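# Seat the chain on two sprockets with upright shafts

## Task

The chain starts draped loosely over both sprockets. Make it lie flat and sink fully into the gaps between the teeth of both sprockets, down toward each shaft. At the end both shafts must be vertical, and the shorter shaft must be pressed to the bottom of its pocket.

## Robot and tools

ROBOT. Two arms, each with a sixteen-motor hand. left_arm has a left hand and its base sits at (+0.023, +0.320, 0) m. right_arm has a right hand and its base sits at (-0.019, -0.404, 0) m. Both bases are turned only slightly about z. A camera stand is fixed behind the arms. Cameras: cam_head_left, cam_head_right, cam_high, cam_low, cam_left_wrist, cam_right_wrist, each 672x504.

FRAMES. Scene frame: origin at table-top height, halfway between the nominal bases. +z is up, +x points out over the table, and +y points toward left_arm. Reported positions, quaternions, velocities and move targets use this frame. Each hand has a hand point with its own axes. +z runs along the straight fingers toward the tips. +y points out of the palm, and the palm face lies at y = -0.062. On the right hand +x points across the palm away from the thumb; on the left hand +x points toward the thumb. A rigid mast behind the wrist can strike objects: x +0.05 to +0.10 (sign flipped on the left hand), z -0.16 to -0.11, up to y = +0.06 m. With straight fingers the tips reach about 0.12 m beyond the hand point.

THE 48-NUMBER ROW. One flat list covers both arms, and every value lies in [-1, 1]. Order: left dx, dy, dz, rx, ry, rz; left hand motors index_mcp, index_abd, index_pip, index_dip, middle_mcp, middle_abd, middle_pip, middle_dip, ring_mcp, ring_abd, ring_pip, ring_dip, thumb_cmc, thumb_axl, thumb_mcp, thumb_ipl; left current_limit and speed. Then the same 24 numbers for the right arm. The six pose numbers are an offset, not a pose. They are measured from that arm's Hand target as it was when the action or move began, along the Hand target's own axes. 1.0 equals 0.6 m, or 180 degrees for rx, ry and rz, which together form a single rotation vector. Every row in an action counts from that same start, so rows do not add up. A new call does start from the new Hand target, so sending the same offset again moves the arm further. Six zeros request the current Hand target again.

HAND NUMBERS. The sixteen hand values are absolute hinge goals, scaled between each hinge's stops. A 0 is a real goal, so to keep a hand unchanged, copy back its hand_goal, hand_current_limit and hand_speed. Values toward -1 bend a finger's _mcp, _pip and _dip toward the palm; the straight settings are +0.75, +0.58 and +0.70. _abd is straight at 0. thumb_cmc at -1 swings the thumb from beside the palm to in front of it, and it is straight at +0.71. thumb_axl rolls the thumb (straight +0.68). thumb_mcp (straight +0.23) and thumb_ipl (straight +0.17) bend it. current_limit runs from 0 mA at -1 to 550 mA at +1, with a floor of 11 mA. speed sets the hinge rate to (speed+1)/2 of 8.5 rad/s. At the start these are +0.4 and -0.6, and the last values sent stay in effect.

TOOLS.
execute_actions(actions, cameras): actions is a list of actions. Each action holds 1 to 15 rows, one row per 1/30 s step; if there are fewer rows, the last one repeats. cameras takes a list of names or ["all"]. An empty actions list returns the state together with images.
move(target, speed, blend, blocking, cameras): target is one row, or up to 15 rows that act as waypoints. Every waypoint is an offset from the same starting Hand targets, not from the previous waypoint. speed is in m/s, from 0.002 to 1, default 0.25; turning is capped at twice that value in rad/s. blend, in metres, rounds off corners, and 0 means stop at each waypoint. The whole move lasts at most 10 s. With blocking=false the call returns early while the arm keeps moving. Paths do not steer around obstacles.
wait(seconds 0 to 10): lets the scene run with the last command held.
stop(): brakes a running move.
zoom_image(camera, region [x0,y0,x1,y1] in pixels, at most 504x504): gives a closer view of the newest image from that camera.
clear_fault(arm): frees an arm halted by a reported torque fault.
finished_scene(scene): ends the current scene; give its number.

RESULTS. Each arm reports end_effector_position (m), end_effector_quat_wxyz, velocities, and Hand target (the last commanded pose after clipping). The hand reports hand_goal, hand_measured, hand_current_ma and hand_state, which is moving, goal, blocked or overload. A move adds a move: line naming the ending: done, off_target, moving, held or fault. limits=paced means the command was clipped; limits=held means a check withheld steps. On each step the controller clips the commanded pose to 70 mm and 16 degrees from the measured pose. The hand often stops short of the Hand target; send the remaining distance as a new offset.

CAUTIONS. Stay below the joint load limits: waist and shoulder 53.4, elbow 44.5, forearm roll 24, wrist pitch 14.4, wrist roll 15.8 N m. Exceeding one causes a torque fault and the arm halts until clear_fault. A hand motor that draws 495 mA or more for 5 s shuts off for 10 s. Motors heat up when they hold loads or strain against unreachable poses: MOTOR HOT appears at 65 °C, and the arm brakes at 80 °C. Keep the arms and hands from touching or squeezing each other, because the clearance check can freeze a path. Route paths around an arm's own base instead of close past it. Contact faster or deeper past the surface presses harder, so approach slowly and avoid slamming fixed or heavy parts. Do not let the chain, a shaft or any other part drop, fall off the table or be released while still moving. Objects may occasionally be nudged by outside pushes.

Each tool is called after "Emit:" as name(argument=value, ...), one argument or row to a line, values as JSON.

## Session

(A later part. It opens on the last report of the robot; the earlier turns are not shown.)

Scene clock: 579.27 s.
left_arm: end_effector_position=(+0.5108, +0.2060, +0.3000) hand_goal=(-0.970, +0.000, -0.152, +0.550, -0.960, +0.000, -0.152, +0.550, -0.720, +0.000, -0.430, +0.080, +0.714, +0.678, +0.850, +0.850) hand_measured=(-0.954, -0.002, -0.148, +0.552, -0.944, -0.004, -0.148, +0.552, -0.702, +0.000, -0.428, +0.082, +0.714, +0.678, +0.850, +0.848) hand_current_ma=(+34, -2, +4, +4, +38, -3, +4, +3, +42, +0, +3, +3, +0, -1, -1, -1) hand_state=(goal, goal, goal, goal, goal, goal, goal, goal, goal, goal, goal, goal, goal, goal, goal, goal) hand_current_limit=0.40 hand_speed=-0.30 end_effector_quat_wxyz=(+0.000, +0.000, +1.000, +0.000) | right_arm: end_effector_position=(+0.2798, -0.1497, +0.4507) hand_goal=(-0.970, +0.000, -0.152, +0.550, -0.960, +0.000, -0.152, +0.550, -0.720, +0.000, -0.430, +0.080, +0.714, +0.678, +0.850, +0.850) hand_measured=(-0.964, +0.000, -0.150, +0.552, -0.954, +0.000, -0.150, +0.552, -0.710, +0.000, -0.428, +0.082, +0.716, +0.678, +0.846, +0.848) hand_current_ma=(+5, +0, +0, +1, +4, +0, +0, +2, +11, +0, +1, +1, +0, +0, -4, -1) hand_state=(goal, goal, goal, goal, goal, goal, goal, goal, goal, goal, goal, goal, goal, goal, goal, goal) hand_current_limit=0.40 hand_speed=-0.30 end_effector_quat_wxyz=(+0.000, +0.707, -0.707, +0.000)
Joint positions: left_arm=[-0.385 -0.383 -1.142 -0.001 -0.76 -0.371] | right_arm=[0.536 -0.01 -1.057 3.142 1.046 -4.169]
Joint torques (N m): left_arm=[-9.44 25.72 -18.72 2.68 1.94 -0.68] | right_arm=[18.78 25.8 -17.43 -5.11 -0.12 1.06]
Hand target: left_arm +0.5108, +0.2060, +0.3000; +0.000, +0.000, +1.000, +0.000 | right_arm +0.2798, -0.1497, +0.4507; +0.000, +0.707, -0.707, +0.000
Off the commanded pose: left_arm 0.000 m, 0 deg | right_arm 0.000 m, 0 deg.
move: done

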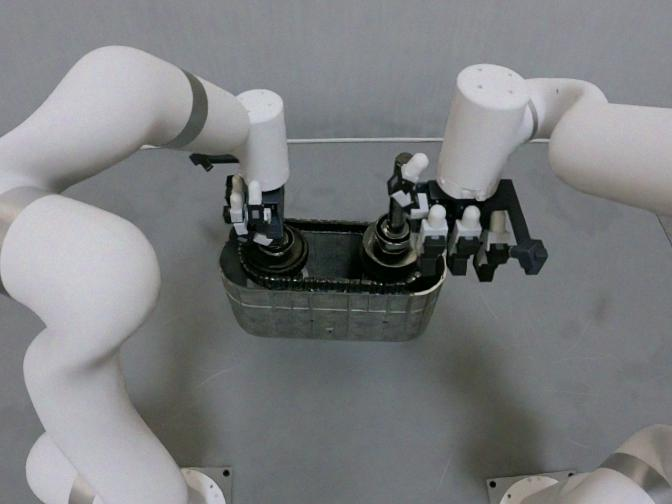

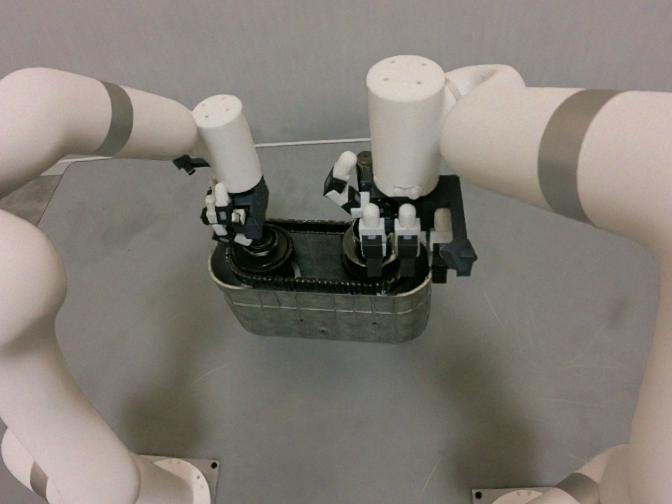

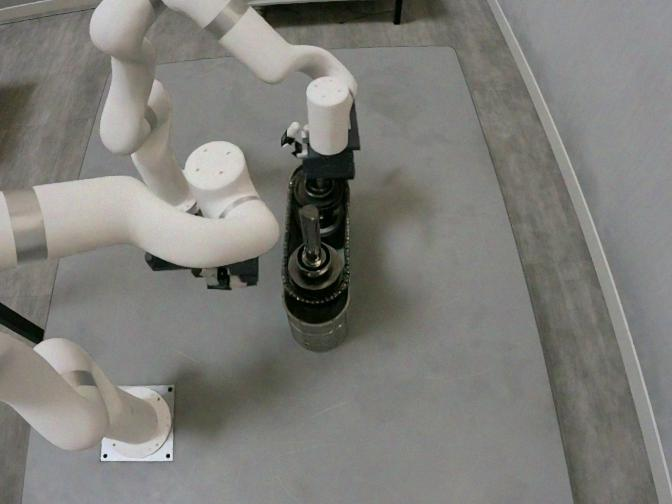

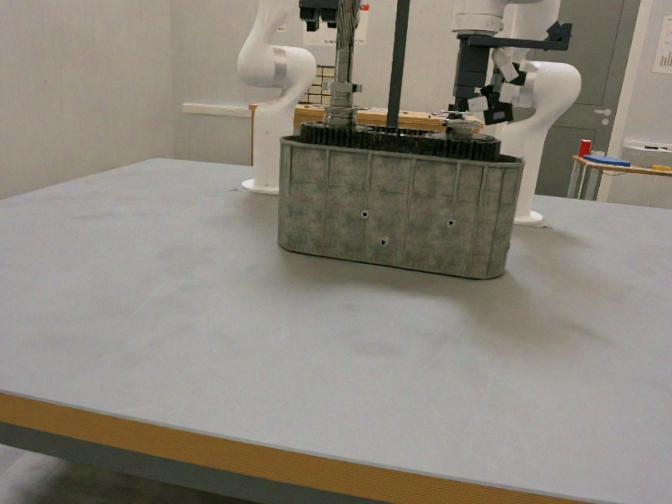

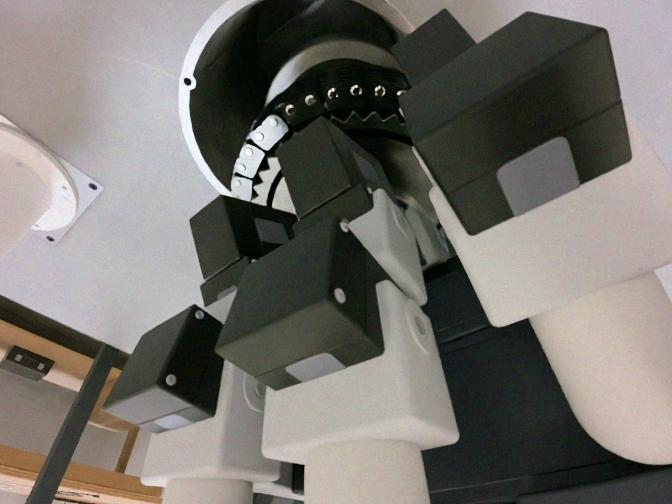

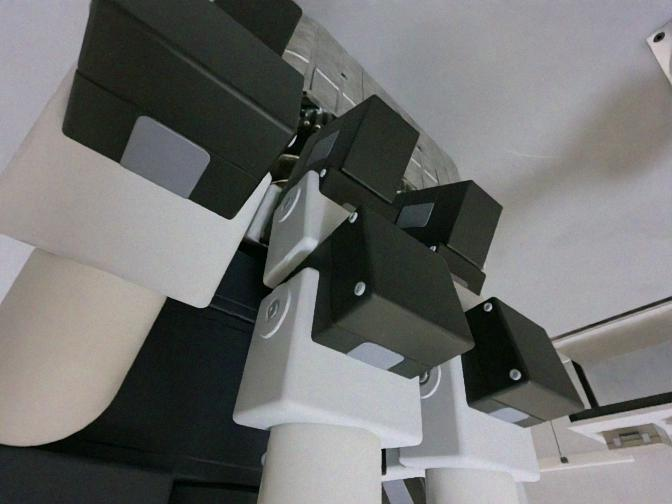

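Emit:
move(
  target=[0,0,0.0267,0,0,0,-0.97,0,-0.153,0.55,-0.96,0,-0.153,0.55,-0.72,0,-0.43,0.08,0.714,0.678,0.85,0.85,0.4,-0.3,0,0,0,0,0,0,-0.97,0,-0.153,0.55,-0.96,0,-0.153,0.55,-0.72,0,-0.43,0.08,0.714,0.678,0.85,0.85,0.4,-0.3],
  speed=0.03,
)

Emit:
move(
  target=[0,0,0.0034,0,0,0,-0.97,0,-0.153,0.55,-0.96,0,-0.153,0.55,-0.72,0,-0.43,0.08,0.714,0.678,0.85,0.85,0.4,-0.3,0,0,0,0,0,0,-0.97,0,-0.153,0.55,-0.96,0,-0.153,0.55,-0.72,0,-0.43,0.08,0.714,0.678,0.85,0.85,0.4,-0.3],
  speed=0.02,
)

Scene clock: 587.57 s.
left_arm: end_effector_position=(+0.5108, +0.2060, +0.2840) hand_goal=(-0.970, +0.000, -0.152, +0.550, -0.960, +0.000, -0.152, +0.550, -0.720, +0.000, -0.430, +0.080, +0.714, +0.678, +0.850, +0.850) hand_measured=(-0.954, -0.002, -0.148, +0.552, -0.944, -0.004, -0.148, +0.552, -0.702, +0.000, -0.428, +0.082, +0.714, +0.678, +0.850, +0.848) hand_current_ma=(+34, -2, +4, +4, +38, -3, +4, +3, +42, +0, +3, +3, +0, -1, -1, -1) hand_state=(goal, goal, goal, goal, goal, goal, goal, goal, goal, goal, goal, goal, goal, goal, goal, goal) hand_current_limit=0.40 hand_speed=-0.30 end_effector_quat_wxyz=(+0.000, +0.000, +1.000, +0.000) | right_arm: end_effector_position=(+0.2798, -0.1497, +0.4507) hand_goal=(-0.970, +0.000, -0.152, +0.550, -0.960, +0.000, -0.152, +0.550, -0.720, +0.000, -0.430, +0.080, +0.714, +0.678, +0.850, +0.850) hand_measured=(-0.964, +0.000, -0.150, +0.552, -0.954, +0.000, -0.150, +0.552, -0.710, +0.000, -0.428, +0.082, +0.716, +0.678, +0.846, +0.848) hand_current_ma=(+5, +0, +0, +1, +4, +0, +0, +2, +11, +0, +1, +1, +0, +0, -4, -1) hand_state=(goal, goal, goal, goal, goal, goal, goal, goal, goal, goal, goal, goal, goal, goal, goal, goal) hand_current_limit=0.40 hand_speed=-0.30 end_effector_quat_wxyz=(+0.000, +0.707, -0.707, +0.000)
Joint positions: left_arm=[-0.385 -0.402 -1.129 -0.001 -0.727 -0.371] | right_arm=[0.536 -0.01 -1.057 3.142 1.047 -4.169]
Joint torques (N m): left_arm=[-9.85 25.07 -17.96 1.2 1.99 0.1] | right_arm=[18.39 24.26 -18.33 -5.53 0.79 0.8]
Hand target: left_arm +0.5107, +0.2060, +0.2840; +0.000, +0.000, +1.000, +0.000 | right_arm +0.2798, -0.1497, +0.4507; +0.000, +0.707, -0.707, +0.000
Off the commanded pose: left_arm 0.000 m, 0 deg | right_arm 0.000 m, 0 deg.
move: done

Scene clock: 588.27 s.
left_arm: end_effector_position=(+0.5107, +0.2060, +0.2820) hand_goal=(-0.970, +0.000, -0.152, +0.550, -0.960, +0.000, -0.152, +0.550, -0.720, +0.000, -0.430, +0.080, +0.714, +0.678, +0.850, +0.850) hand_measured=(-0.956, -0.002, -0.148, +0.552, -0.944, -0.004, -0.148, +0.552, -0.702, +0.000, -0.428, +0.082, +0.714, +0.678, +0.850, +0.848) hand_current_ma=(+27, -2, +4, +4, +38, -3, +4, +3, +42, +0, +3, +3, +0, -1, -1, -1) hand_state=(goal, goal, goal, goal, goal, goal, goal, goal, goal, goal, goal, goal, goal, goal, goal, goal) hand_current_limit=0.40 hand_speed=-0.30 end_effector_quat_wxyz=(+0.000, +0.000, +1.000, +0.000) | right_arm: end_effector_position=(+0.2798, -0.1497, +0.4507) hand_goal=(-0.970, +0.000, -0.152, +0.550, -0.960, +0.000, -0.152, +0.550, -0.720, +0.000, -0.430, +0.080, +0.714, +0.678, +0.850, +0.850) hand_measured=(-0.964, +0.000, -0.150, +0.552, -0.954, +0.000, -0.150, +0.552, -0.710, +0.000, -0.428, +0.082, +0.716, +0.678, +0.846, +0.848) hand_current_ma=(+5, +0, +0, +1, +4, +0, +0, +2, +11, +0, +1, +1, +0, +0, -4, -1) hand_state=(goal, goal, goal, goal, goal, goal, goal, goal, goal, goal, goal, goal, goal, goal, goal, goal) hand_current_limit=0.40 hand_speed=-0.30 end_effector_quat_wxyz=(+0.000, +0.707, -0.707, +0.000)
Joint positions: left_arm=[-0.385 -0.405 -1.127 -0.001 -0.723 -0.371] | right_arm=[0.536 -0.01 -1.057 3.142 1.047 -4.169]
Joint torques (N m): left_arm=[-8.8 22.35 -15.8 0.31 2.47 0.13] | right_arm=[18.52 26.18 -17.55 -5.31 0.65 0.98]
Hand target: left_arm +0.5107, +0.2060, +0.2819; +0.000, +0.000, +1.000, +0.000 | right_arm +0.2798, -0.1497, +0.4507; +0.000, +0.707, -0.707, +0.000
Off the commanded pose: left_arm 0.000 m, 0 deg | right_arm 0.000 m, 0 deg.
move: done

Emit:
move(
  target=[0,0,0.0025,0,0,0,-0.97,0,-0.153,0.55,-0.96,0,-0.153,0.55,-0.72,0,-0.43,0.08,0.714,0.678,0.85,0.85,0.4,-0.3,0,0,0,0,0,0,-0.97,0,-0.153,0.55,-0.96,0,-0.153,0.55,-0.72,0,-0.43,0.08,0.714,0.678,0.85,0.85,0.4,-0.3],
  speed=0.02,
)

Emit:
move(
  target=[0,0.01,0,0,0,0,-0.97,0,-0.153,0.55,-0.96,0,-0.153,0.55,-0.72,0,-0.43,0.08,0.714,0.678,0.85,0.85,0.4,-0.3,0,0,0,0,0,0,-0.97,0,-0.153,0.55,-0.96,0,-0.153,0.55,-0.72,0,-0.43,0.08,0.714,0.678,0.85,0.85,0.4,-0.3],
  speed=0.03,
  cameras=["cam_low","cam_head_right"],
)

Emit:
zoom_image(
  camera="cam_low",
  region=[290, 20, 540, 170],
)

Emit:
zoom_image(
  camera="cam_head_right",
  region=[200, 195, 450, 345],
)

Scene clock: 599.27 s.
left_arm: end_effector_position=(+0.5108, +0.2060, +0.2808) hand_goal=(-0.970, +0.000, -0.152, +0.550, -0.960, +0.000, -0.152, +0.550, -0.720, +0.000, -0.430, +0.080, +0.714, +0.678, +0.850, +0.850) hand_measured=(-0.976, -0.002, -0.148, +0.552, -0.944, -0.004, -0.148, +0.552, -0.702, +0.000, -0.428, +0.082, +0.714, +0.678, +0.850, +0.848) hand_current_ma=(-9, -2, +4, +4, +38, -3, +4, +3, +42, +0, +3, +3, +0, -1, -1, -1) hand_state=(goal, goal, goal, goal, goal, goal, goal, goal, goal, goal, goal, goal, goal, goal, goal, goal) hand_current_limit=0.40 hand_speed=-0.30 end_effector_quat_wxyz=(+0.000, +0.000, +1.000, +0.000) | right_arm: end_effector_position=(+0.2798, -0.1497, +0.4507) hand_goal=(-0.970, +0.000, -0.152, +0.550, -0.960, +0.000, -0.152, +0.550, -0.720, +0.000, -0.430, +0.080, +0.714, +0.678, +0.850, +0.850) hand_measured=(-0.964, +0.000, -0.150, +0.552, -0.954, +0.000, -0.150, +0.552, -0.710, +0.000, -0.428, +0.082, +0.716, +0.678, +0.846, +0.848) hand_current_ma=(+5, +0, +0, +1, +4, +0, +0, +2, +11, +0, +1, +1, +0, +0, -4, -1) hand_state=(goal, goal, goal, goal, goal, goal, goal, goal, goal, goal, goal, goal, goal, goal, goal, goal) hand_current_limit=0.40 hand_speed=-0.30 end_effector_quat_wxyz=(+0.000, +0.707, -0.707, +0.000)
Joint positions: left_arm=[-0.385 -0.406 -1.126 -0.001 -0.72 -0.371] | right_arm=[0.536 -0.01 -1.057 3.142 1.047 -4.169]
Joint torques (N m): left_arm=[-2.91 2.16 -2.08 -1.31 5.74 0.13] | right_arm=[17.44 25.97 -18.2 -5.66 0.79 0.92]
Hand target: left_arm +0.5107, +0.2060, +0.2804; +0.000, +0.000, +1.000, +0.000 | right_arm +0.2798, -0.1497, +0.4507; +0.000, +0.707, -0.707, +0.000
Off the commanded pose: left_arm 0.000 m, 0 deg | right_arm 0.000 m, 0 deg.
move: done

Scene clock: 599.97 s.
left_arm: end_effector_position=(+0.5108, +0.2119, +0.2803) hand_goal=(-0.970, +0.000, -0.152, +0.550, -0.960, +0.000, -0.152, +0.550, -0.720, +0.000, -0.430, +0.080, +0.714, +0.678, +0.850, +0.850) hand_measured=(-0.956, -0.002, -0.148, +0.552, -0.944, -0.004, -0.148, +0.552, -0.702, +0.000, -0.428, +0.082, +0.714, +0.678, +0.850, +0.848) hand_current_ma=(+31, -2, +4, +4, +38, -3, +4, +3, +42, +0, +3, +3, +0, -1, -1, -1) hand_state=(goal, goal, goal, goal, goal, goal, goal, goal, goal, goal, goal, goal, goal, goal, goal, goal) hand_current_limit=0.40 hand_speed=-0.30 end_effector_quat_wxyz=(+0.000, +0.000, +1.000, +0.000) | right_arm: end_effector_position=(+0.2798, -0.1497, +0.4507) hand_goal=(-0.970, +0.000, -0.152, +0.550, -0.960, +0.000, -0.152, +0.550, -0.720, +0.000, -0.430, +0.080, +0.714, +0.678, +0.850, +0.850) hand_measured=(-0.964, +0.000, -0.150, +0.552, -0.954, +0.000, -0.150, +0.552, -0.710, +0.000, -0.428, +0.082, +0.716, +0.678, +0.846, +0.848) hand_current_ma=(+5, +0, +0, +1, +4, +0, +0, +2, +11, +0, +1, +1, +0, +0, -4, -1) hand_state=(goal, goal, goal, goal, goal, goal, goal, goal, goal, goal, goal, goal, goal, goal, goal, goal) hand_current_limit=0.40 hand_speed=-0.30 end_effector_quat_wxyz=(+0.000, +0.707, -0.707, +0.000)
Joint positions: left_arm=[-0.374 -0.402 -1.119 -0.001 -0.717 -0.36] | right_arm=[0.536 -0.01 -1.057 3.142 1.047 -4.169]
Joint torques (N m): left_arm=[13.21 50.86 -12.21 0.66 1.19 1.02] | right_arm=[18.81 24.12 -18.57 -5.6 0.77 0.93]
Hand target: left_arm +0.5108, +0.2120, +0.2804; +0.000, +0.000, +1.000, +0.000 | right_arm +0.2798, -0.1497, +0.4507; +0.000, +0.707, -0.707, +0.000
Off the commanded pose: left_arm 0.000 m, 0 deg | right_arm 0.000 m, 0 deg.
move: done
Images, in order (width x height): cam_head_right 672x504, cam_low 672x504.

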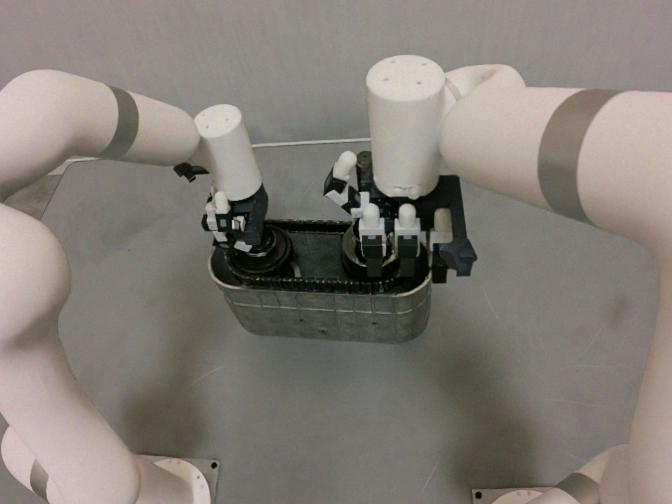

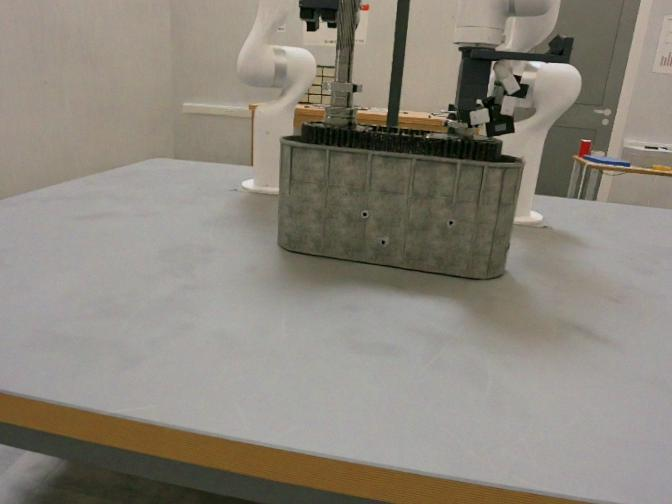

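Scaled by 2.016.

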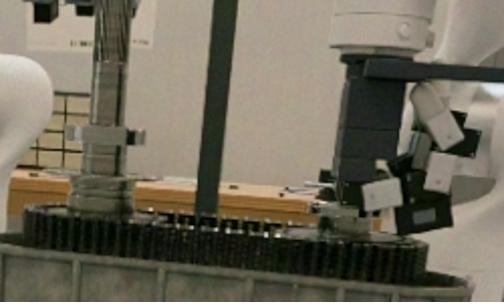

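Scaled by 2.016.

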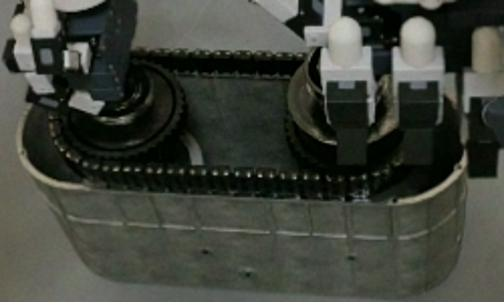

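Emit:
move(
  target=[0,0,0.0033,0,0,0,-0.97,0,-0.153,0.55,-0.96,0,-0.153,0.55,-0.72,0,-0.43,0.08,0.714,0.678,0.85,0.85,0.4,-0.3,0,0,0,0,0,0,-0.97,0,-0.153,0.55,-0.96,0,-0.153,0.55,-0.72,0,-0.43,0.08,0.714,0.678,0.85,0.85,0.4,-0.3],
  speed=0.02,
)

Emit:
move(
  target=[0,0.0067,0,0,0,0,-0.97,0,-0.153,0.55,-0.96,0,-0.153,0.55,-0.72,0,-0.43,0.08,0.714,0.678,0.85,0.85,0.4,-0.3,0,0,0,0,0,0,-0.97,0,-0.153,0.55,-0.96,0,-0.153,0.55,-0.72,0,-0.43,0.08,0.714,0.678,0.85,0.85,0.4,-0.3],
  speed=0.02,
)

Scene clock: 607.20 s.
left_arm: end_effector_position=(+0.5108, +0.2120, +0.2792) hand_goal=(-0.970, +0.000, -0.152, +0.550, -0.960, +0.000, -0.152, +0.550, -0.720, +0.000, -0.430, +0.080, +0.714, +0.678, +0.850, +0.850) hand_measured=(-0.968, -0.002, -0.148, +0.552, -0.952, -0.004, -0.148, +0.552, -0.702, +0.000, -0.428, +0.082, +0.714, +0.678, +0.850, +0.848) hand_current_ma=(+1, -2, +4, +4, +14, -3, +4, +3, +42, +0, +3, +3, +0, -1, -1, -1) hand_state=(goal, goal, goal, goal, goal, goal, goal, goal, goal, goal, goal, goal, goal, goal, goal, goal) hand_current_limit=0.40 hand_speed=-0.30 end_effector_quat_wxyz=(+0.000, +0.000, +1.000, +0.000) | right_arm: end_effector_position=(+0.2798, -0.1497, +0.4507) hand_goal=(-0.970, +0.000, -0.152, +0.550, -0.960, +0.000, -0.152, +0.550, -0.720, +0.000, -0.430, +0.080, +0.714, +0.678, +0.850, +0.850) hand_measured=(-0.964, +0.000, -0.150, +0.552, -0.954, +0.000, -0.150, +0.552, -0.710, +0.000, -0.428, +0.082, +0.716, +0.678, +0.846, +0.848) hand_current_ma=(+5, +0, +0, +1, +4, +0, +0, +2, +11, +0, +1, +1, +0, +0, -4, -1) hand_state=(goal, goal, goal, goal, goal, goal, goal, goal, goal, goal, goal, goal, goal, goal, goal, goal) hand_current_limit=0.40 hand_speed=-0.30 end_effector_quat_wxyz=(+0.000, +0.707, -0.707, +0.000)
Joint positions: left_arm=[-0.374 -0.403 -1.118 -0.001 -0.714 -0.36] | right_arm=[0.536 -0.01 -1.057 3.142 1.047 -4.169]
Joint torques (N m): left_arm=[3.4 -6.84 5.58 3.43 7.09 0.33] | right_arm=[19.54 23.84 -17.49 -5.5 0.82 0.96]
Hand target: left_arm +0.5107, +0.2120, +0.2785; +0.000, +0.000, +1.000, +0.000 | right_arm +0.2798, -0.1497, +0.4507; +0.000, +0.707, -0.707, +0.000
Off the commanded pose: left_arm 0.001 m, 0 deg | right_arm 0.000 m, 0 deg.
move: done

Scene clock: 608.07 s.
left_arm: end_effector_position=(+0.5108, +0.2160, +0.2784) hand_goal=(-0.970, +0.000, -0.152, +0.550, -0.960, +0.000, -0.152, +0.550, -0.720, +0.000, -0.430, +0.080, +0.714, +0.678, +0.850, +0.850) hand_measured=(-0.966, -0.002, -0.148, +0.552, -0.950, -0.004, -0.148, +0.552, -0.702, +0.000, -0.428, +0.082, +0.714, +0.678, +0.850, +0.848) hand_current_ma=(+8, -2, +4, +4, +21, -3, +4, +3, +41, +0, +3, +3, +0, -1, -1, -1) hand_state=(goal, goal, goal, goal, goal, goal, goal, goal, goal, goal, goal, goal, goal, goal, goal, goal) hand_current_limit=0.40 hand_speed=-0.30 end_effector_quat_wxyz=(+0.000, +0.000, +1.000, +0.000) | right_arm: end_effector_position=(+0.2798, -0.1497, +0.4507) hand_goal=(-0.970, +0.000, -0.152, +0.550, -0.960, +0.000, -0.152, +0.550, -0.720, +0.000, -0.430, +0.080, +0.714, +0.678, +0.850, +0.850) hand_measured=(-0.964, +0.000, -0.150, +0.552, -0.954, +0.000, -0.150, +0.552, -0.710, +0.000, -0.428, +0.082, +0.716, +0.678, +0.846, +0.848) hand_current_ma=(+5, +0, +0, +1, +4, +0, +0, +2, +11, +0, +1, +1, +0, +0, -4, -1) hand_state=(goal, goal, goal, goal, goal, goal, goal, goal, goal, goal, goal, goal, goal, goal, goal, goal) hand_current_limit=0.40 hand_speed=-0.30 end_effector_quat_wxyz=(+0.000, +0.707, -0.707, +0.000)
Joint positions: left_arm=[-0.367 -0.401 -1.113 -0.001 -0.712 -0.353] | right_arm=[0.536 -0.01 -1.057 3.142 1.047 -4.169]
Joint torques (N m): left_arm=[17.99 25.99 -0.21 0.28 5.46 1.35] | right_arm=[20.02 26.27 -18.19 -5.63 0.76 0.84]
Hand target: left_arm +0.5108, +0.2160, +0.2785; +0.000, +0.000, +1.000, +0.000 | right_arm +0.2798, -0.1497, +0.4507; +0.000, +0.707, -0.707, +0.000
Off the commanded pose: left_arm 0.000 m, 0 deg | right_arm 0.000 m, 0 deg.
move: done

Emit:
move(
  target=[0,0,0.0033,0,0,0,-0.97,0,-0.153,0.55,-0.96,0,-0.153,0.55,-0.72,0,-0.43,0.08,0.714,0.678,0.85,0.85,0.4,-0.3,0,0,0,0,0,0,-0.97,0,-0.153,0.55,-0.96,0,-0.153,0.55,-0.72,0,-0.43,0.08,0.714,0.678,0.85,0.85,0.4,-0.3],
  speed=0.02,
)

Emit:
move(
  target=[0,0.0067,-0.001,0,0,0,-0.97,0,-0.153,0.55,-0.96,0,-0.153,0.55,-0.72,0,-0.43,0.08,0.714,0.678,0.85,0.85,0.4,-0.3,0,0,0,0,0,0,-0.97,0,-0.153,0.55,-0.96,0,-0.153,0.55,-0.72,0,-0.43,0.08,0.714,0.678,0.85,0.85,0.4,-0.3],
  speed=0.02,
  cameras=["cam_low","cam_head_left"],
)

Emit:
zoom_image(
  camera="cam_low",
  region=[290, 20, 540, 170],
)

Emit:
zoom_image(
  camera="cam_head_left",
  region=[210, 200, 460, 350],
)

Scene clock: 616.20 s.
left_arm: end_effector_position=(+0.5108, +0.2160, +0.2778) hand_goal=(-0.970, +0.000, -0.152, +0.550, -0.960, +0.000, -0.152, +0.550, -0.720, +0.000, -0.430, +0.080, +0.714, +0.678, +0.850, +0.850) hand_measured=(-0.968, -0.002, -0.148, +0.552, -0.950, -0.004, -0.148, +0.552, -0.702, +0.000, -0.428, +0.082, +0.714, +0.678, +0.850, +0.848) hand_current_ma=(+1, -2, +4, +4, +21, -3, +4, +3, +41, +0, +3, +3, +0, -1, -1, -1) hand_state=(goal, goal, goal, goal, goal, goal, goal, goal, goal, goal, goal, goal, goal, goal, goal, goal) hand_current_limit=0.40 hand_speed=-0.30 end_effector_quat_wxyz=(+0.000, +0.000, +1.000, +0.000) | right_arm: end_effector_position=(+0.2798, -0.1497, +0.4507) hand_goal=(-0.970, +0.000, -0.152, +0.550, -0.960, +0.000, -0.152, +0.550, -0.720, +0.000, -0.430, +0.080, +0.714, +0.678, +0.850, +0.850) hand_measured=(-0.964, +0.000, -0.150, +0.552, -0.954, +0.000, -0.150, +0.552, -0.710, +0.000, -0.428, +0.082, +0.716, +0.678, +0.846, +0.848) hand_current_ma=(+5, +0, +0, +1, +4, +0, +0, +2, +11, +0, +1, +1, +0, +0, -4, -1) hand_state=(goal, goal, goal, goal, goal, goal, goal, goal, goal, goal, goal, goal, goal, goal, goal, goal) hand_current_limit=0.40 hand_speed=-0.30 end_effector_quat_wxyz=(+0.000, +0.707, -0.707, +0.000)
Joint positions: left_arm=[-0.367 -0.402 -1.112 -0.001 -0.71 -0.353] | right_arm=[0.536 -0.01 -1.057 3.142 1.047 -4.169]
Joint torques (N m): left_arm=[15.72 -20.21 12.67 0.01 9.07 1.13] | right_arm=[19.7 24.46 -18.3 -5.03 0.75 0.92]
Hand target: left_arm +0.5108, +0.2160, +0.2765; +0.000, +0.000, +1.000, +0.000 | right_arm +0.2798, -0.1497, +0.4507; +0.000, +0.707, -0.707, +0.000
Off the commanded pose: left_arm 0.001 m, 0 deg | right_arm 0.000 m, 0 deg.
move: done

Scene clock: 616.90 s.
left_arm: end_effector_position=(+0.5111, +0.2198, +0.2775) hand_goal=(-0.970, +0.000, -0.152, +0.550, -0.960, +0.000, -0.152, +0.550, -0.720, +0.000, -0.430, +0.080, +0.714, +0.678, +0.850, +0.850) hand_measured=(-0.924, -0.002, -0.148, +0.552, -0.940, -0.004, -0.148, +0.552, -0.702, +0.000, -0.428, +0.082, +0.714, +0.678, +0.850, +0.848) hand_current_ma=(+143, -2, +4, +4, +47, -3, +4, +3, +41, +0, +3, +3, +0, -1, -1, -1) hand_state=(blocked, goal, goal, goal, blocked, goal, goal, goal, goal, goal, goal, goal, goal, goal, goal, goal) hand_current_limit=0.40 hand_speed=-0.30 end_effector_quat_wxyz=(+0.000, +0.000, +1.000, +0.000) | right_arm: end_effector_position=(+0.2798, -0.1497, +0.4507) hand_goal=(-0.970, +0.000, -0.152, +0.550, -0.960, +0.000, -0.152, +0.550, -0.720, +0.000, -0.430, +0.080, +0.714, +0.678, +0.850, +0.850) hand_measured=(-0.964, +0.000, -0.150, +0.552, -0.954, +0.000, -0.150, +0.552, -0.710, +0.000, -0.428, +0.082, +0.716, +0.678, +0.846, +0.848) hand_current_ma=(+5, +0, +0, +1, +4, +0, +0, +2, +11, +0, +1, +1, +0, +0, -4, -1) hand_state=(goal, goal, goal, goal, goal, goal, goal, goal, goal, goal, goal, goal, goal, goal, goal, goal) hand_current_limit=0.40 hand_speed=-0.30 end_effector_quat_wxyz=(+0.000, +0.707, -0.707, +0.000)
Joint positions: left_arm=[-0.361 -0.4 -1.109 -0.001 -0.708 -0.346] | right_arm=[0.536 -0.01 -1.057 3.142 1.047 -4.169]
Joint torques (N m): left_arm=[28.63 4.79 19.94 8.68 5.22 2.12] | right_arm=[19.83 25.62 -18.58 -4.99 0.85 1.05]
Hand target: left_arm +0.5108, +0.2200, +0.2771; +0.000, +0.000, +1.000, +0.000 | right_arm +0.2798, -0.1497, +0.4507; +0.000, +0.707, -0.707, +0.000
Off the commanded pose: left_arm 0.001 m, 0 deg | right_arm 0.000 m, 0 deg.
move: done
Images, in order (width x height): cam_head_left 672x504, cam_low 672x504.

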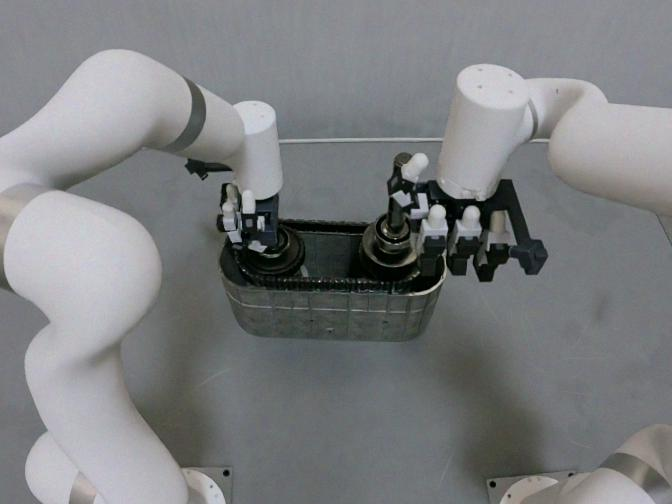

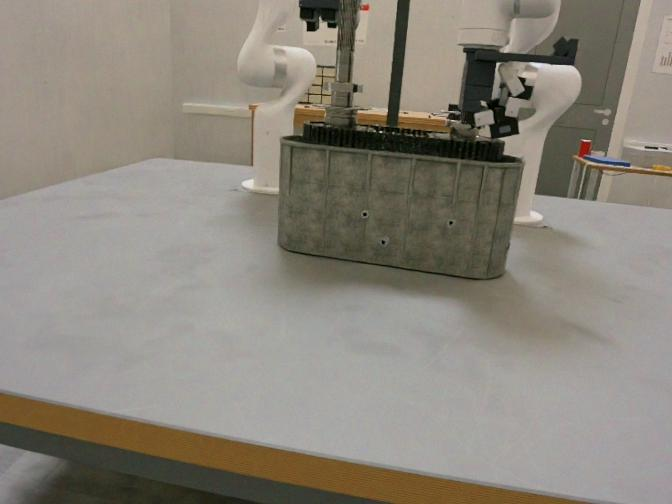

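Scaled by 2.016.

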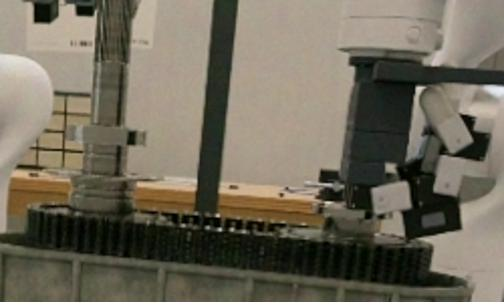

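Scaled by 2.016.

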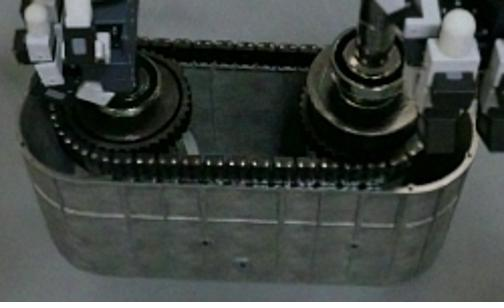

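Emit:
move(
  target=[
    [0,0,-0.1,0,0,0,-0.97,0,-0.153,0.55,-0.96,0,-0.153,0.55,-0.72,0,-0.43,0.08,0.714,0.678,0.85,0.85,0.4,-0.3,0,0,0,0,0,0,-0.97,0,-0.153,0.55,-0.96,0,-0.153,0.55,-0.72,0,-0.43,0.08,0.714,0.678,0.85,0.85,0.4,-0.3],
    [-0.0237,0.0917,-0.205,0.0479,-0.0258,-0.3166,-0.97,0,-0.153,0.55,-0.96,0,-0.153,0.55,-0.72,0,-0.43,0.08,0.714,0.678,0.85,0.85,0.4,-0.3,0,0,0,0,0,0,-0.97,0,-0.153,0.55,-0.96,0,-0.153,0.55,-0.72,0,-0.43,0.08,0.714,0.678,0.85,0.85,0.4,-0.3],
    [-0.0237,0.0917,0.03,0.0479,-0.0258,-0.3166,0.97,0,0.97,0.97,0.97,0,0.97,0.97,0.97,0,0.97,0.97,0.714,0.678,0.85,0.85,0.4,-0.1,0,0,0,0,0,0,-0.97,0,-0.153,0.55,-0.96,0,-0.153,0.55,-0.72,0,-0.43,0.08,0.714,0.678,0.85,0.85,0.4,-0.3],
  ],
  speed=[0.05,0.2,0.15],
  blend=[0.0,0.02,0],
  cameras=["cam_left_wrist","cam_low","cam_head_left"],
)

Emit:
zoom_image(
  camera="cam_left_wrist",
  region=[12, 100, 312, 400],
)

Emit:
zoom_image(
  camera="cam_low",
  region=[290, 20, 540, 170],
)

Emit:
zoom_image(
  camera="cam_head_left",
  region=[210, 200, 460, 350],
)

Scene clock: 641.20 s.
left_arm: end_effector_position=(+0.5250, +0.2751, +0.2590) hand_goal=(+0.970, +0.000, +0.970, +0.970, +0.970, +0.000, +0.970, +0.970, +0.970, +0.000, +0.970, +0.970, +0.714, +0.678, +0.850, +0.850) hand_measured=(-0.242, -0.010, +0.646, +0.968, +0.958, -0.002, +0.966, +0.968, +0.956, +0.000, +0.966, +0.968, +0.714, +0.678, +0.850, +0.848) hand_current_ma=(-385, -15, -385, -3, -27, -3, -5, -2, -27, +0, -6, -4, +0, -1, -1, -1) hand_state=(blocked, goal, blocked, goal, goal, goal, goal, goal, goal, goal, goal, goal, goal, goal, goal, goal) hand_current_limit=0.40 hand_speed=-0.10 end_effector_quat_wxyz=(+0.038, -0.476, +0.876, -0.072) | right_arm: end_effector_position=(+0.2798, -0.1497, +0.4507) hand_goal=(-0.970, +0.000, -0.152, +0.550, -0.960, +0.000, -0.152, +0.550, -0.720, +0.000, -0.430, +0.080, +0.714, +0.678, +0.850, +0.850) hand_measured=(-0.964, +0.000, -0.150, +0.552, -0.954, +0.000, -0.150, +0.552, -0.710, +0.000, -0.428, +0.082, +0.716, +0.678, +0.846, +0.848) hand_current_ma=(+5, +0, +0, +1, +4, +0, +0, +2, +11, +0, +1, +1, +0, +0, -4, -1) hand_state=(goal, goal, goal, goal, goal, goal, goal, goal, goal, goal, goal, goal, goal, goal, goal, goal) hand_current_limit=0.40 hand_speed=-0.30 end_effector_quat_wxyz=(+0.000, +0.707, -0.707, +0.000)
Joint positions: left_arm=[-0.106 -0.441 -1.147 -0.143 -0.566 -0.974] | right_arm=[0.536 -0.01 -1.057 3.142 1.047 -4.169]
Joint torques (N m): left_arm=[5.12 28.55 -20.76 -2.2 2.07 -0.66] | right_arm=[19.64 24.61 -19.66 -5.53 0.89 1.07]
Hand target: left_arm +0.5250, +0.2750, +0.2591; +0.038, -0.476, +0.876, -0.072 | right_arm +0.2798, -0.1497, +0.4507; +0.000, +0.707, -0.707, +0.000
Off the commanded pose: left_arm 0.000 m, 0 deg | right_arm 0.000 m, 0 deg.
move: done
Images, in order (width x height): cam_head_left 672x504, cam_low 672x504, cam_left_wrist 672x504.

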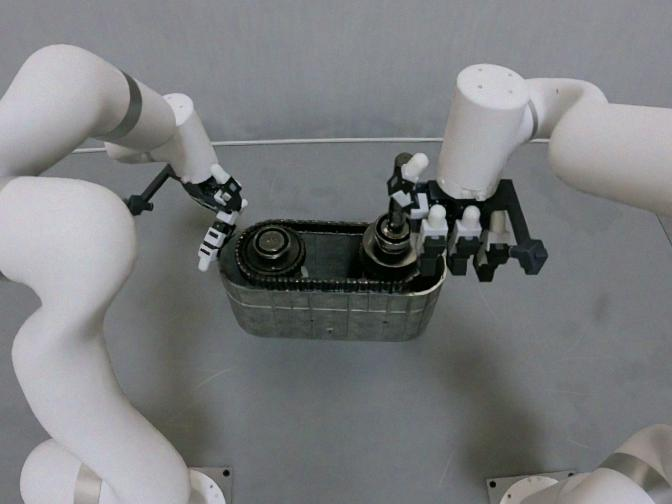

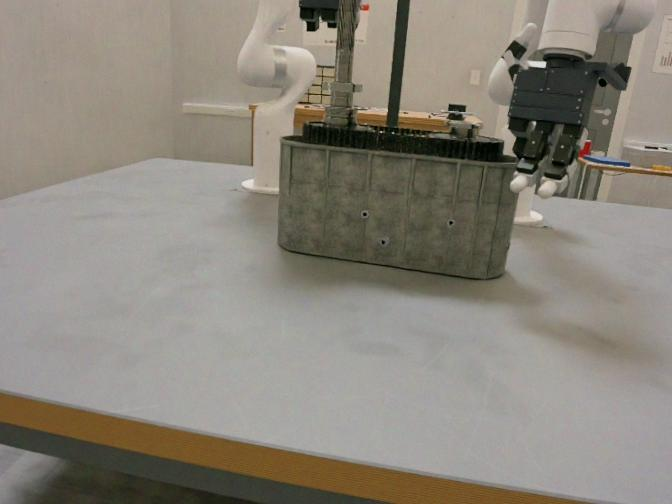

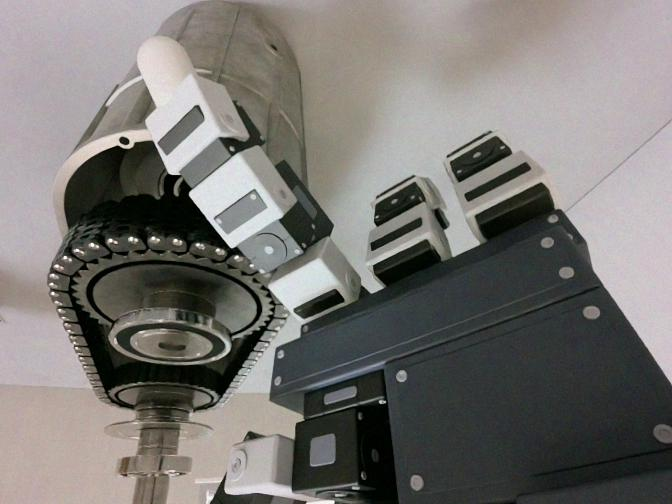

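Scaled by 1.680.

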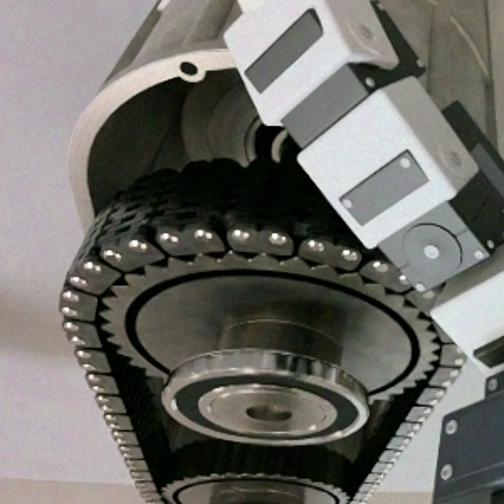

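Scaled by 2.016.

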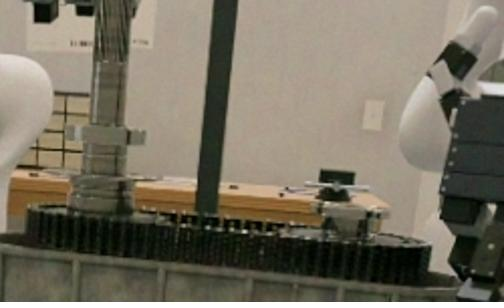

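Scaled by 2.016.

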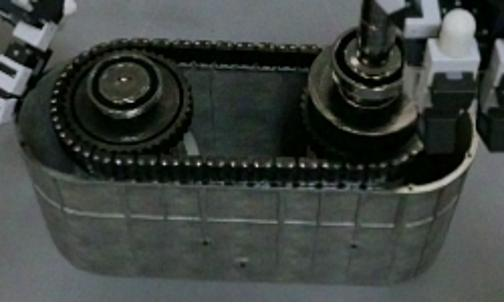

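Emit:
move(
  target=[
    [0,0,0,0,0,0,-0.3,0,0.646,0.97,0.97,0,0.97,0.97,0.97,0,0.97,0.97,0.714,0.678,0.85,0.85,0.4,-0.3,0,0,0,0,0,0,-0.97,0,-0.153,0.55,-0.96,0,-0.153,0.55,-0.72,0,-0.43,0.08,0.714,0.678,0.85,0.85,0.4,-0.3],
    [0,0.03,-0.17,0,0,0,-0.3,0,0.646,0.97,0.97,0,0.97,0.97,0.97,0,0.97,0.97,0.714,0.678,0.85,0.85,0.4,-0.3,0,0,0,0,0,0,-0.97,0,-0.153,0.55,-0.96,0,-0.153,0.55,-0.72,0,-0.43,0.08,0.714,0.678,0.85,0.85,0.4,-0.3],
    [0,0.03,-0.17,0,0,0,0.97,0,0.97,0.97,0.97,0,0.97,0.97,0.97,0,0.97,0.97,0.714,0.678,0.85,0.85,0.4,-0.3,0,0,0,0,0,0,-0.97,0,-0.153,0.55,-0.96,0,-0.153,0.55,-0.72,0,-0.43,0.08,0.714,0.678,0.85,0.85,0.4,-0.3],
  ],
  speed=0.1,
  cameras=["cam_left_wrist"],
)

Scene clock: 652.33 s.
left_arm: end_effector_position=(+0.4962, +0.2938, +0.3568) hand_goal=(+0.970, +0.000, +0.970, +0.970, +0.970, +0.000, +0.970, +0.970, +0.970, +0.000, +0.970, +0.970, +0.714, +0.678, +0.850, +0.850) hand_measured=(+0.958, -0.004, +0.966, +0.968, +0.958, -0.002, +0.966, +0.968, +0.956, +0.000, +0.966, +0.968, +0.714, +0.678, +0.850, +0.848) hand_current_ma=(-26, -4, -4, -3, -27, -3, -5, -2, -27, +0, -6, -4, +0, -1, -1, -1) hand_state=(goal, goal, goal, goal, goal, goal, goal, goal, goal, goal, goal, goal, goal, goal, goal, goal) hand_current_limit=0.40 hand_speed=-0.30 end_effector_quat_wxyz=(+0.038, -0.476, +0.876, -0.072) | right_arm: end_effector_position=(+0.2798, -0.1497, +0.4507) hand_goal=(-0.970, +0.000, -0.152, +0.550, -0.960, +0.000, -0.152, +0.550, -0.720, +0.000, -0.430, +0.080, +0.714, +0.678, +0.850, +0.850) hand_measured=(-0.964, +0.000, -0.150, +0.552, -0.954, +0.000, -0.150, +0.552, -0.710, +0.000, -0.428, +0.082, +0.716, +0.678, +0.846, +0.848) hand_current_ma=(+5, +0, +0, +1, +4, +0, +0, +2, +11, +0, +1, +1, +0, +0, -4, -1) hand_state=(goal, goal, goal, goal, goal, goal, goal, goal, goal, goal, goal, goal, goal, goal, goal, goal) hand_current_limit=0.40 hand_speed=-0.30 end_effector_quat_wxyz=(+0.000, +0.707, -0.707, +0.000)
Joint positions: left_arm=[-0.076 -0.265 -1.152 -0.119 -0.748 -0.977] | right_arm=[0.536 -0.01 -1.057 3.142 1.047 -4.169]
Joint torques (N m): left_arm=[9.35 53.92 -33.37 3.42 -1.76 0.95] | right_arm=[18.86 24.6 -21.03 -4.95 0.62 0.95]
Hand target: left_arm +0.4962, +0.2938, +0.3568; +0.038, -0.476, +0.876, -0.072 | right_arm +0.2798, -0.1497, +0.4507; +0.000, +0.707, -0.707, +0.000
Off the commanded pose: left_arm 0.000 m, 0 deg | right_arm 0.000 m, 0 deg.
move: done
Images, in order (width x height): cam_left_wrist 672x504.

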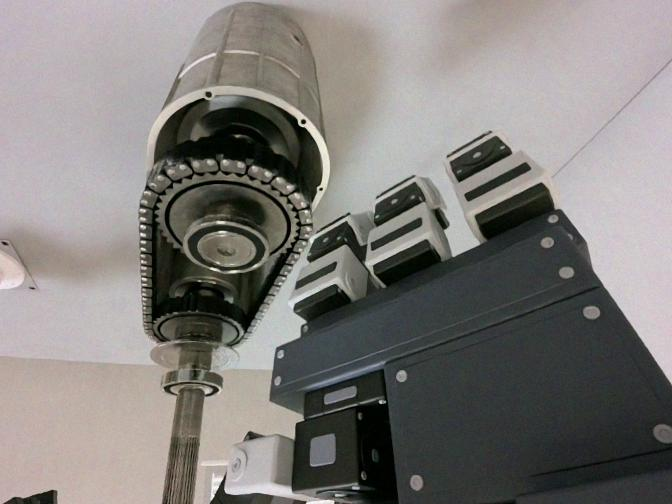

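Emit:
move(
  target=[0,-0.03,0.17,0,0,0,0.97,0,0.97,0.97,0.97,0,0.97,0.97,0.97,0,0.97,0.97,0.714,0.678,0.85,0.85,0.4,-0.3,0,0,0,0,0,0,-0.97,0,-0.153,0.55,-0.96,0,-0.153,0.55,-0.72,0,-0.43,0.08,0.714,0.678,0.85,0.85,0.4,-0.3],
  speed=0.12,
  cameras=["cam_left_wrist"],
)

Emit:
zoom_image(
  camera="cam_left_wrist",
  region=[12, 120, 312, 360],
)

Emit:
zoom_image(
  camera="cam_left_wrist",
  region=[120, 120, 260, 220],
)

Scene clock: 662.40 s.
left_arm: end_effector_position=(+0.5250, +0.2750, +0.2591) hand_goal=(+0.970, +0.000, +0.970, +0.970, +0.970, +0.000, +0.970, +0.970, +0.970, +0.000, +0.970, +0.970, +0.714, +0.678, +0.850, +0.850) hand_measured=(+0.958, -0.004, +0.966, +0.968, +0.958, -0.002, +0.966, +0.968, +0.956, +0.000, +0.966, +0.968, +0.714, +0.678, +0.850, +0.848) hand_current_ma=(-26, -3, -4, -3, -27, -3, -5, -2, -27, +0, -6, -4, +0, -1, -1, -1) hand_state=(goal, goal, goal, goal, goal, goal, goal, goal, goal, goal, goal, goal, goal, goal, goal, goal) hand_current_limit=0.40 hand_speed=-0.30 end_effector_quat_wxyz=(+0.038, -0.476, +0.876, -0.072) | right_arm: end_effector_position=(+0.2798, -0.1497, +0.4507) hand_goal=(-0.970, +0.000, -0.152, +0.550, -0.960, +0.000, -0.152, +0.550, -0.720, +0.000, -0.430, +0.080, +0.714, +0.678, +0.850, +0.850) hand_measured=(-0.964, +0.000, -0.150, +0.552, -0.954, +0.000, -0.150, +0.552, -0.710, +0.000, -0.428, +0.082, +0.716, +0.678, +0.846, +0.848) hand_current_ma=(+5, +0, +0, +1, +4, +0, +0, +2, +11, +0, +1, +1, +0, +0, -4, -1) hand_state=(goal, goal, goal, goal, goal, goal, goal, goal, goal, goal, goal, goal, goal, goal, goal, goal) hand_current_limit=0.40 hand_speed=-0.30 end_effector_quat_wxyz=(+0.000, +0.707, -0.707, +0.000)
Joint positions: left_arm=[-0.106 -0.441 -1.147 -0.143 -0.566 -0.974] | right_arm=[0.536 -0.01 -1.057 3.142 1.047 -4.169]
Joint torques (N m): left_arm=[-9.67 29.19 -32.29 -2.11 2.32 0.97] | right_arm=[19.59 24.97 -19.69 -4.72 0.75 0.86]
Hand target: left_arm +0.5250, +0.2750, +0.2591; +0.038, -0.476, +0.876, -0.072 | right_arm +0.2798, -0.1497, +0.4507; +0.000, +0.707, -0.707, +0.000
Off the commanded pose: left_arm 0.000 m, 0 deg | right_arm 0.000 m, 0 deg.
move: done
Images, in order (width x height): cam_left_wrist 672x504.

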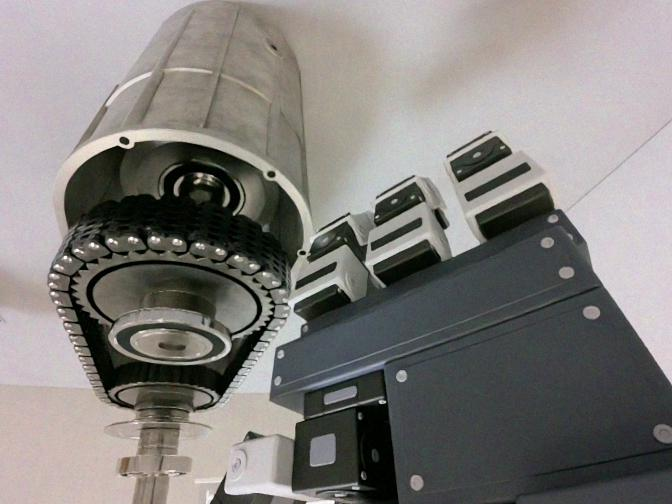

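Scaled by 1.680.

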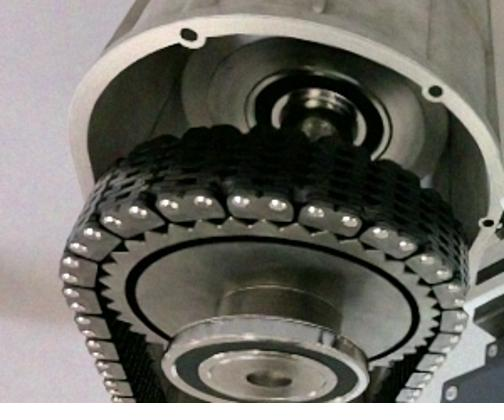

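Scaled by 3.600.

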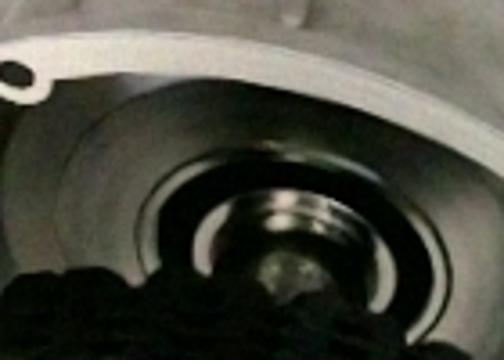

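Emit:
move(
  target=[
    [0,-0.0272,-0.1643,0,0,0,0.97,0,0.97,0.97,0.97,0,0.97,0.97,0.97,0,0.97,0.97,0.714,0.678,0.85,0.85,0.4,-0.3,-0.3462,0.0163,0,0,0,0,-0.97,0,-0.153,0.55,-0.96,0,-0.153,0.55,-0.72,0,-0.43,0.08,0.714,0.678,0.85,0.85,0.4,-0.3],
    [0.0959,-0.057,-0.161,-0.0479,0.0259,0.317,-0.97,0,-0.153,0.55,-0.96,0,-0.153,0.55,-0.72,0,-0.43,0.08,0.714,0.678,0.85,0.85,0.4,-0.1,-0.3462,0.0163,0.3895,0,0,0,-0.97,0,-0.153,0.55,-0.96,0,-0.153,0.55,-0.72,0,-0.43,0.08,0.714,0.678,0.85,0.85,0.4,-0.3],
    [0.0959,-0.0365,-0.0377,-0.0479,0.0259,0.317,-0.97,0,-0.153,0.55,-0.96,0,-0.153,0.55,-0.72,0,-0.43,0.08,0.714,0.678,0.85,0.85,0.4,-0.1,-0.3462,0.0163,0.3895,0,0,0,-0.97,0,-0.153,0.55,-0.96,0,-0.153,0.55,-0.72,0,-0.43,0.08,0.714,0.678,0.85,0.85,0.4,-0.3],
  ],
  speed=[0.15,0.15,0.1],
  cameras=["cam_head_left","cam_head_right","cam_low"],
)

Scene clock: 703.43 s.
left_arm: end_effector_position=(+0.5092, +0.2169, +0.3816) hand_goal=(-0.970, +0.000, -0.152, +0.550, -0.960, +0.000, -0.152, +0.550, -0.720, +0.000, -0.430, +0.080, +0.714, +0.678, +0.850, +0.850) hand_measured=(+0.976, +0.016, +0.884, +0.594, +0.926, -0.044, +0.758, +0.572, -0.702, -0.002, -0.428, +0.082, +0.714, +0.678, +0.850, +0.848) hand_current_ma=(+385, +26, +385, +121, +385, -101, +385, +51, +41, -2, +3, +3, +0, -1, -1, -1) hand_state=(blocked, goal, blocked, blocked, blocked, blocked, blocked, blocked, goal, goal, goal, goal, goal, goal, goal, goal) hand_current_limit=0.40 hand_speed=-0.10 end_effector_quat_wxyz=(+0.025, +0.001, +1.000, -0.010) | right_arm: end_effector_position=(+0.2701, +0.0580, +0.2170) hand_goal=(-0.970, +0.000, -0.152, +0.550, -0.960, +0.000, -0.152, +0.550, -0.720, +0.000, -0.430, +0.080, +0.714, +0.678, +0.850, +0.850) hand_measured=(-0.964, +0.000, -0.150, +0.552, -0.954, +0.000, -0.150, +0.552, -0.710, +0.000, -0.428, +0.082, +0.716, +0.678, +0.846, +0.848) hand_current_ma=(+5, +0, +0, +1, +4, +0, +0, +2, +11, +0, +1, +1, +0, +0, -4, -1) hand_state=(goal, goal, goal, goal, goal, goal, goal, goal, goal, goal, goal, goal, goal, goal, goal, goal) hand_current_limit=0.40 hand_speed=-0.30 end_effector_quat_wxyz=(+0.000, +0.707, -0.707, +0.000)
Joint positions: left_arm=[-0.367 -0.259 -1.183 -0.001 -0.87 -0.352] | right_arm=[0.858 -0.557 -1.181 3.141 0.624 -3.846]
Joint torques (N m): left_arm=[-0.18 52.58 -16.37 1.6 0.57 -0.11] | right_arm=[-17.59 23.84 -14.75 0.56 -1.14 0.17]
Hand target: left_arm +0.5092, +0.2169, +0.3816; +0.025, +0.001, +1.000, -0.010 (not the last commanded pose) | right_arm +0.2701, +0.0580, +0.2170; +0.000, +0.707, -0.707, +0.000
Off the commanded pose: left_arm 0.097 m, 3 deg | right_arm 0.000 m, 0 deg.
TORQUE FAULT: the external load on joint 2 (shoulder) of the left arm reached its load limit, and that arm stopped. The contact can be on any part of that arm beyond that joint, not only on its tool. A torque fault puts only its own arm into a fault stop. That arm's remaining commands of this call were not run. The hold on joint 2 (shoulder) of that arm was moved back by the arm itself, up to 3 degrees, as the stop began. That arm is still stopped at the end of this call. While its stop runs, that arm, its gripper or tool too, takes no new command.
CLEAR FAULT: the left arm stays stopped (state 4) until you call clear_fault(arm="left_arm").
End effector pose when the fault began: left_arm: position (+0.5092, +0.2170, +0.3560), quat_wxyz (+0.001, +0.001, +1.000, -0.001)
Joint positions when the fault began: left_arm=[-0.367 -0.31 -1.182 -0.001 -0.87 -0.352]
move: fault (left_arm); path passed 2 of 3 targets
Images, in order (width x height): cam_head_left 672x504, cam_head_right 672x504, cam_low 672x504.

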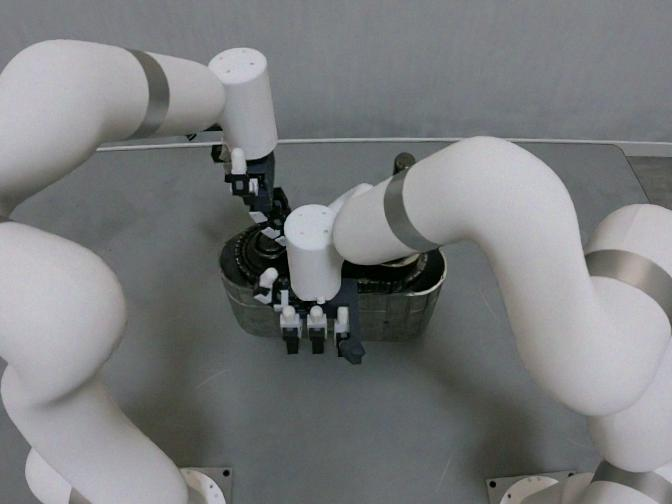

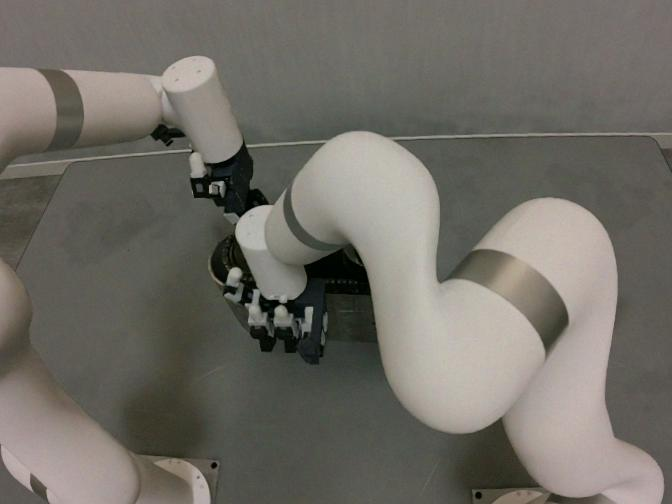

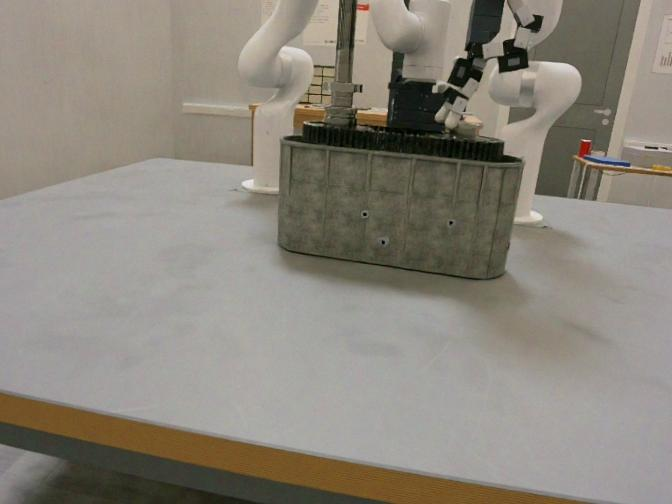

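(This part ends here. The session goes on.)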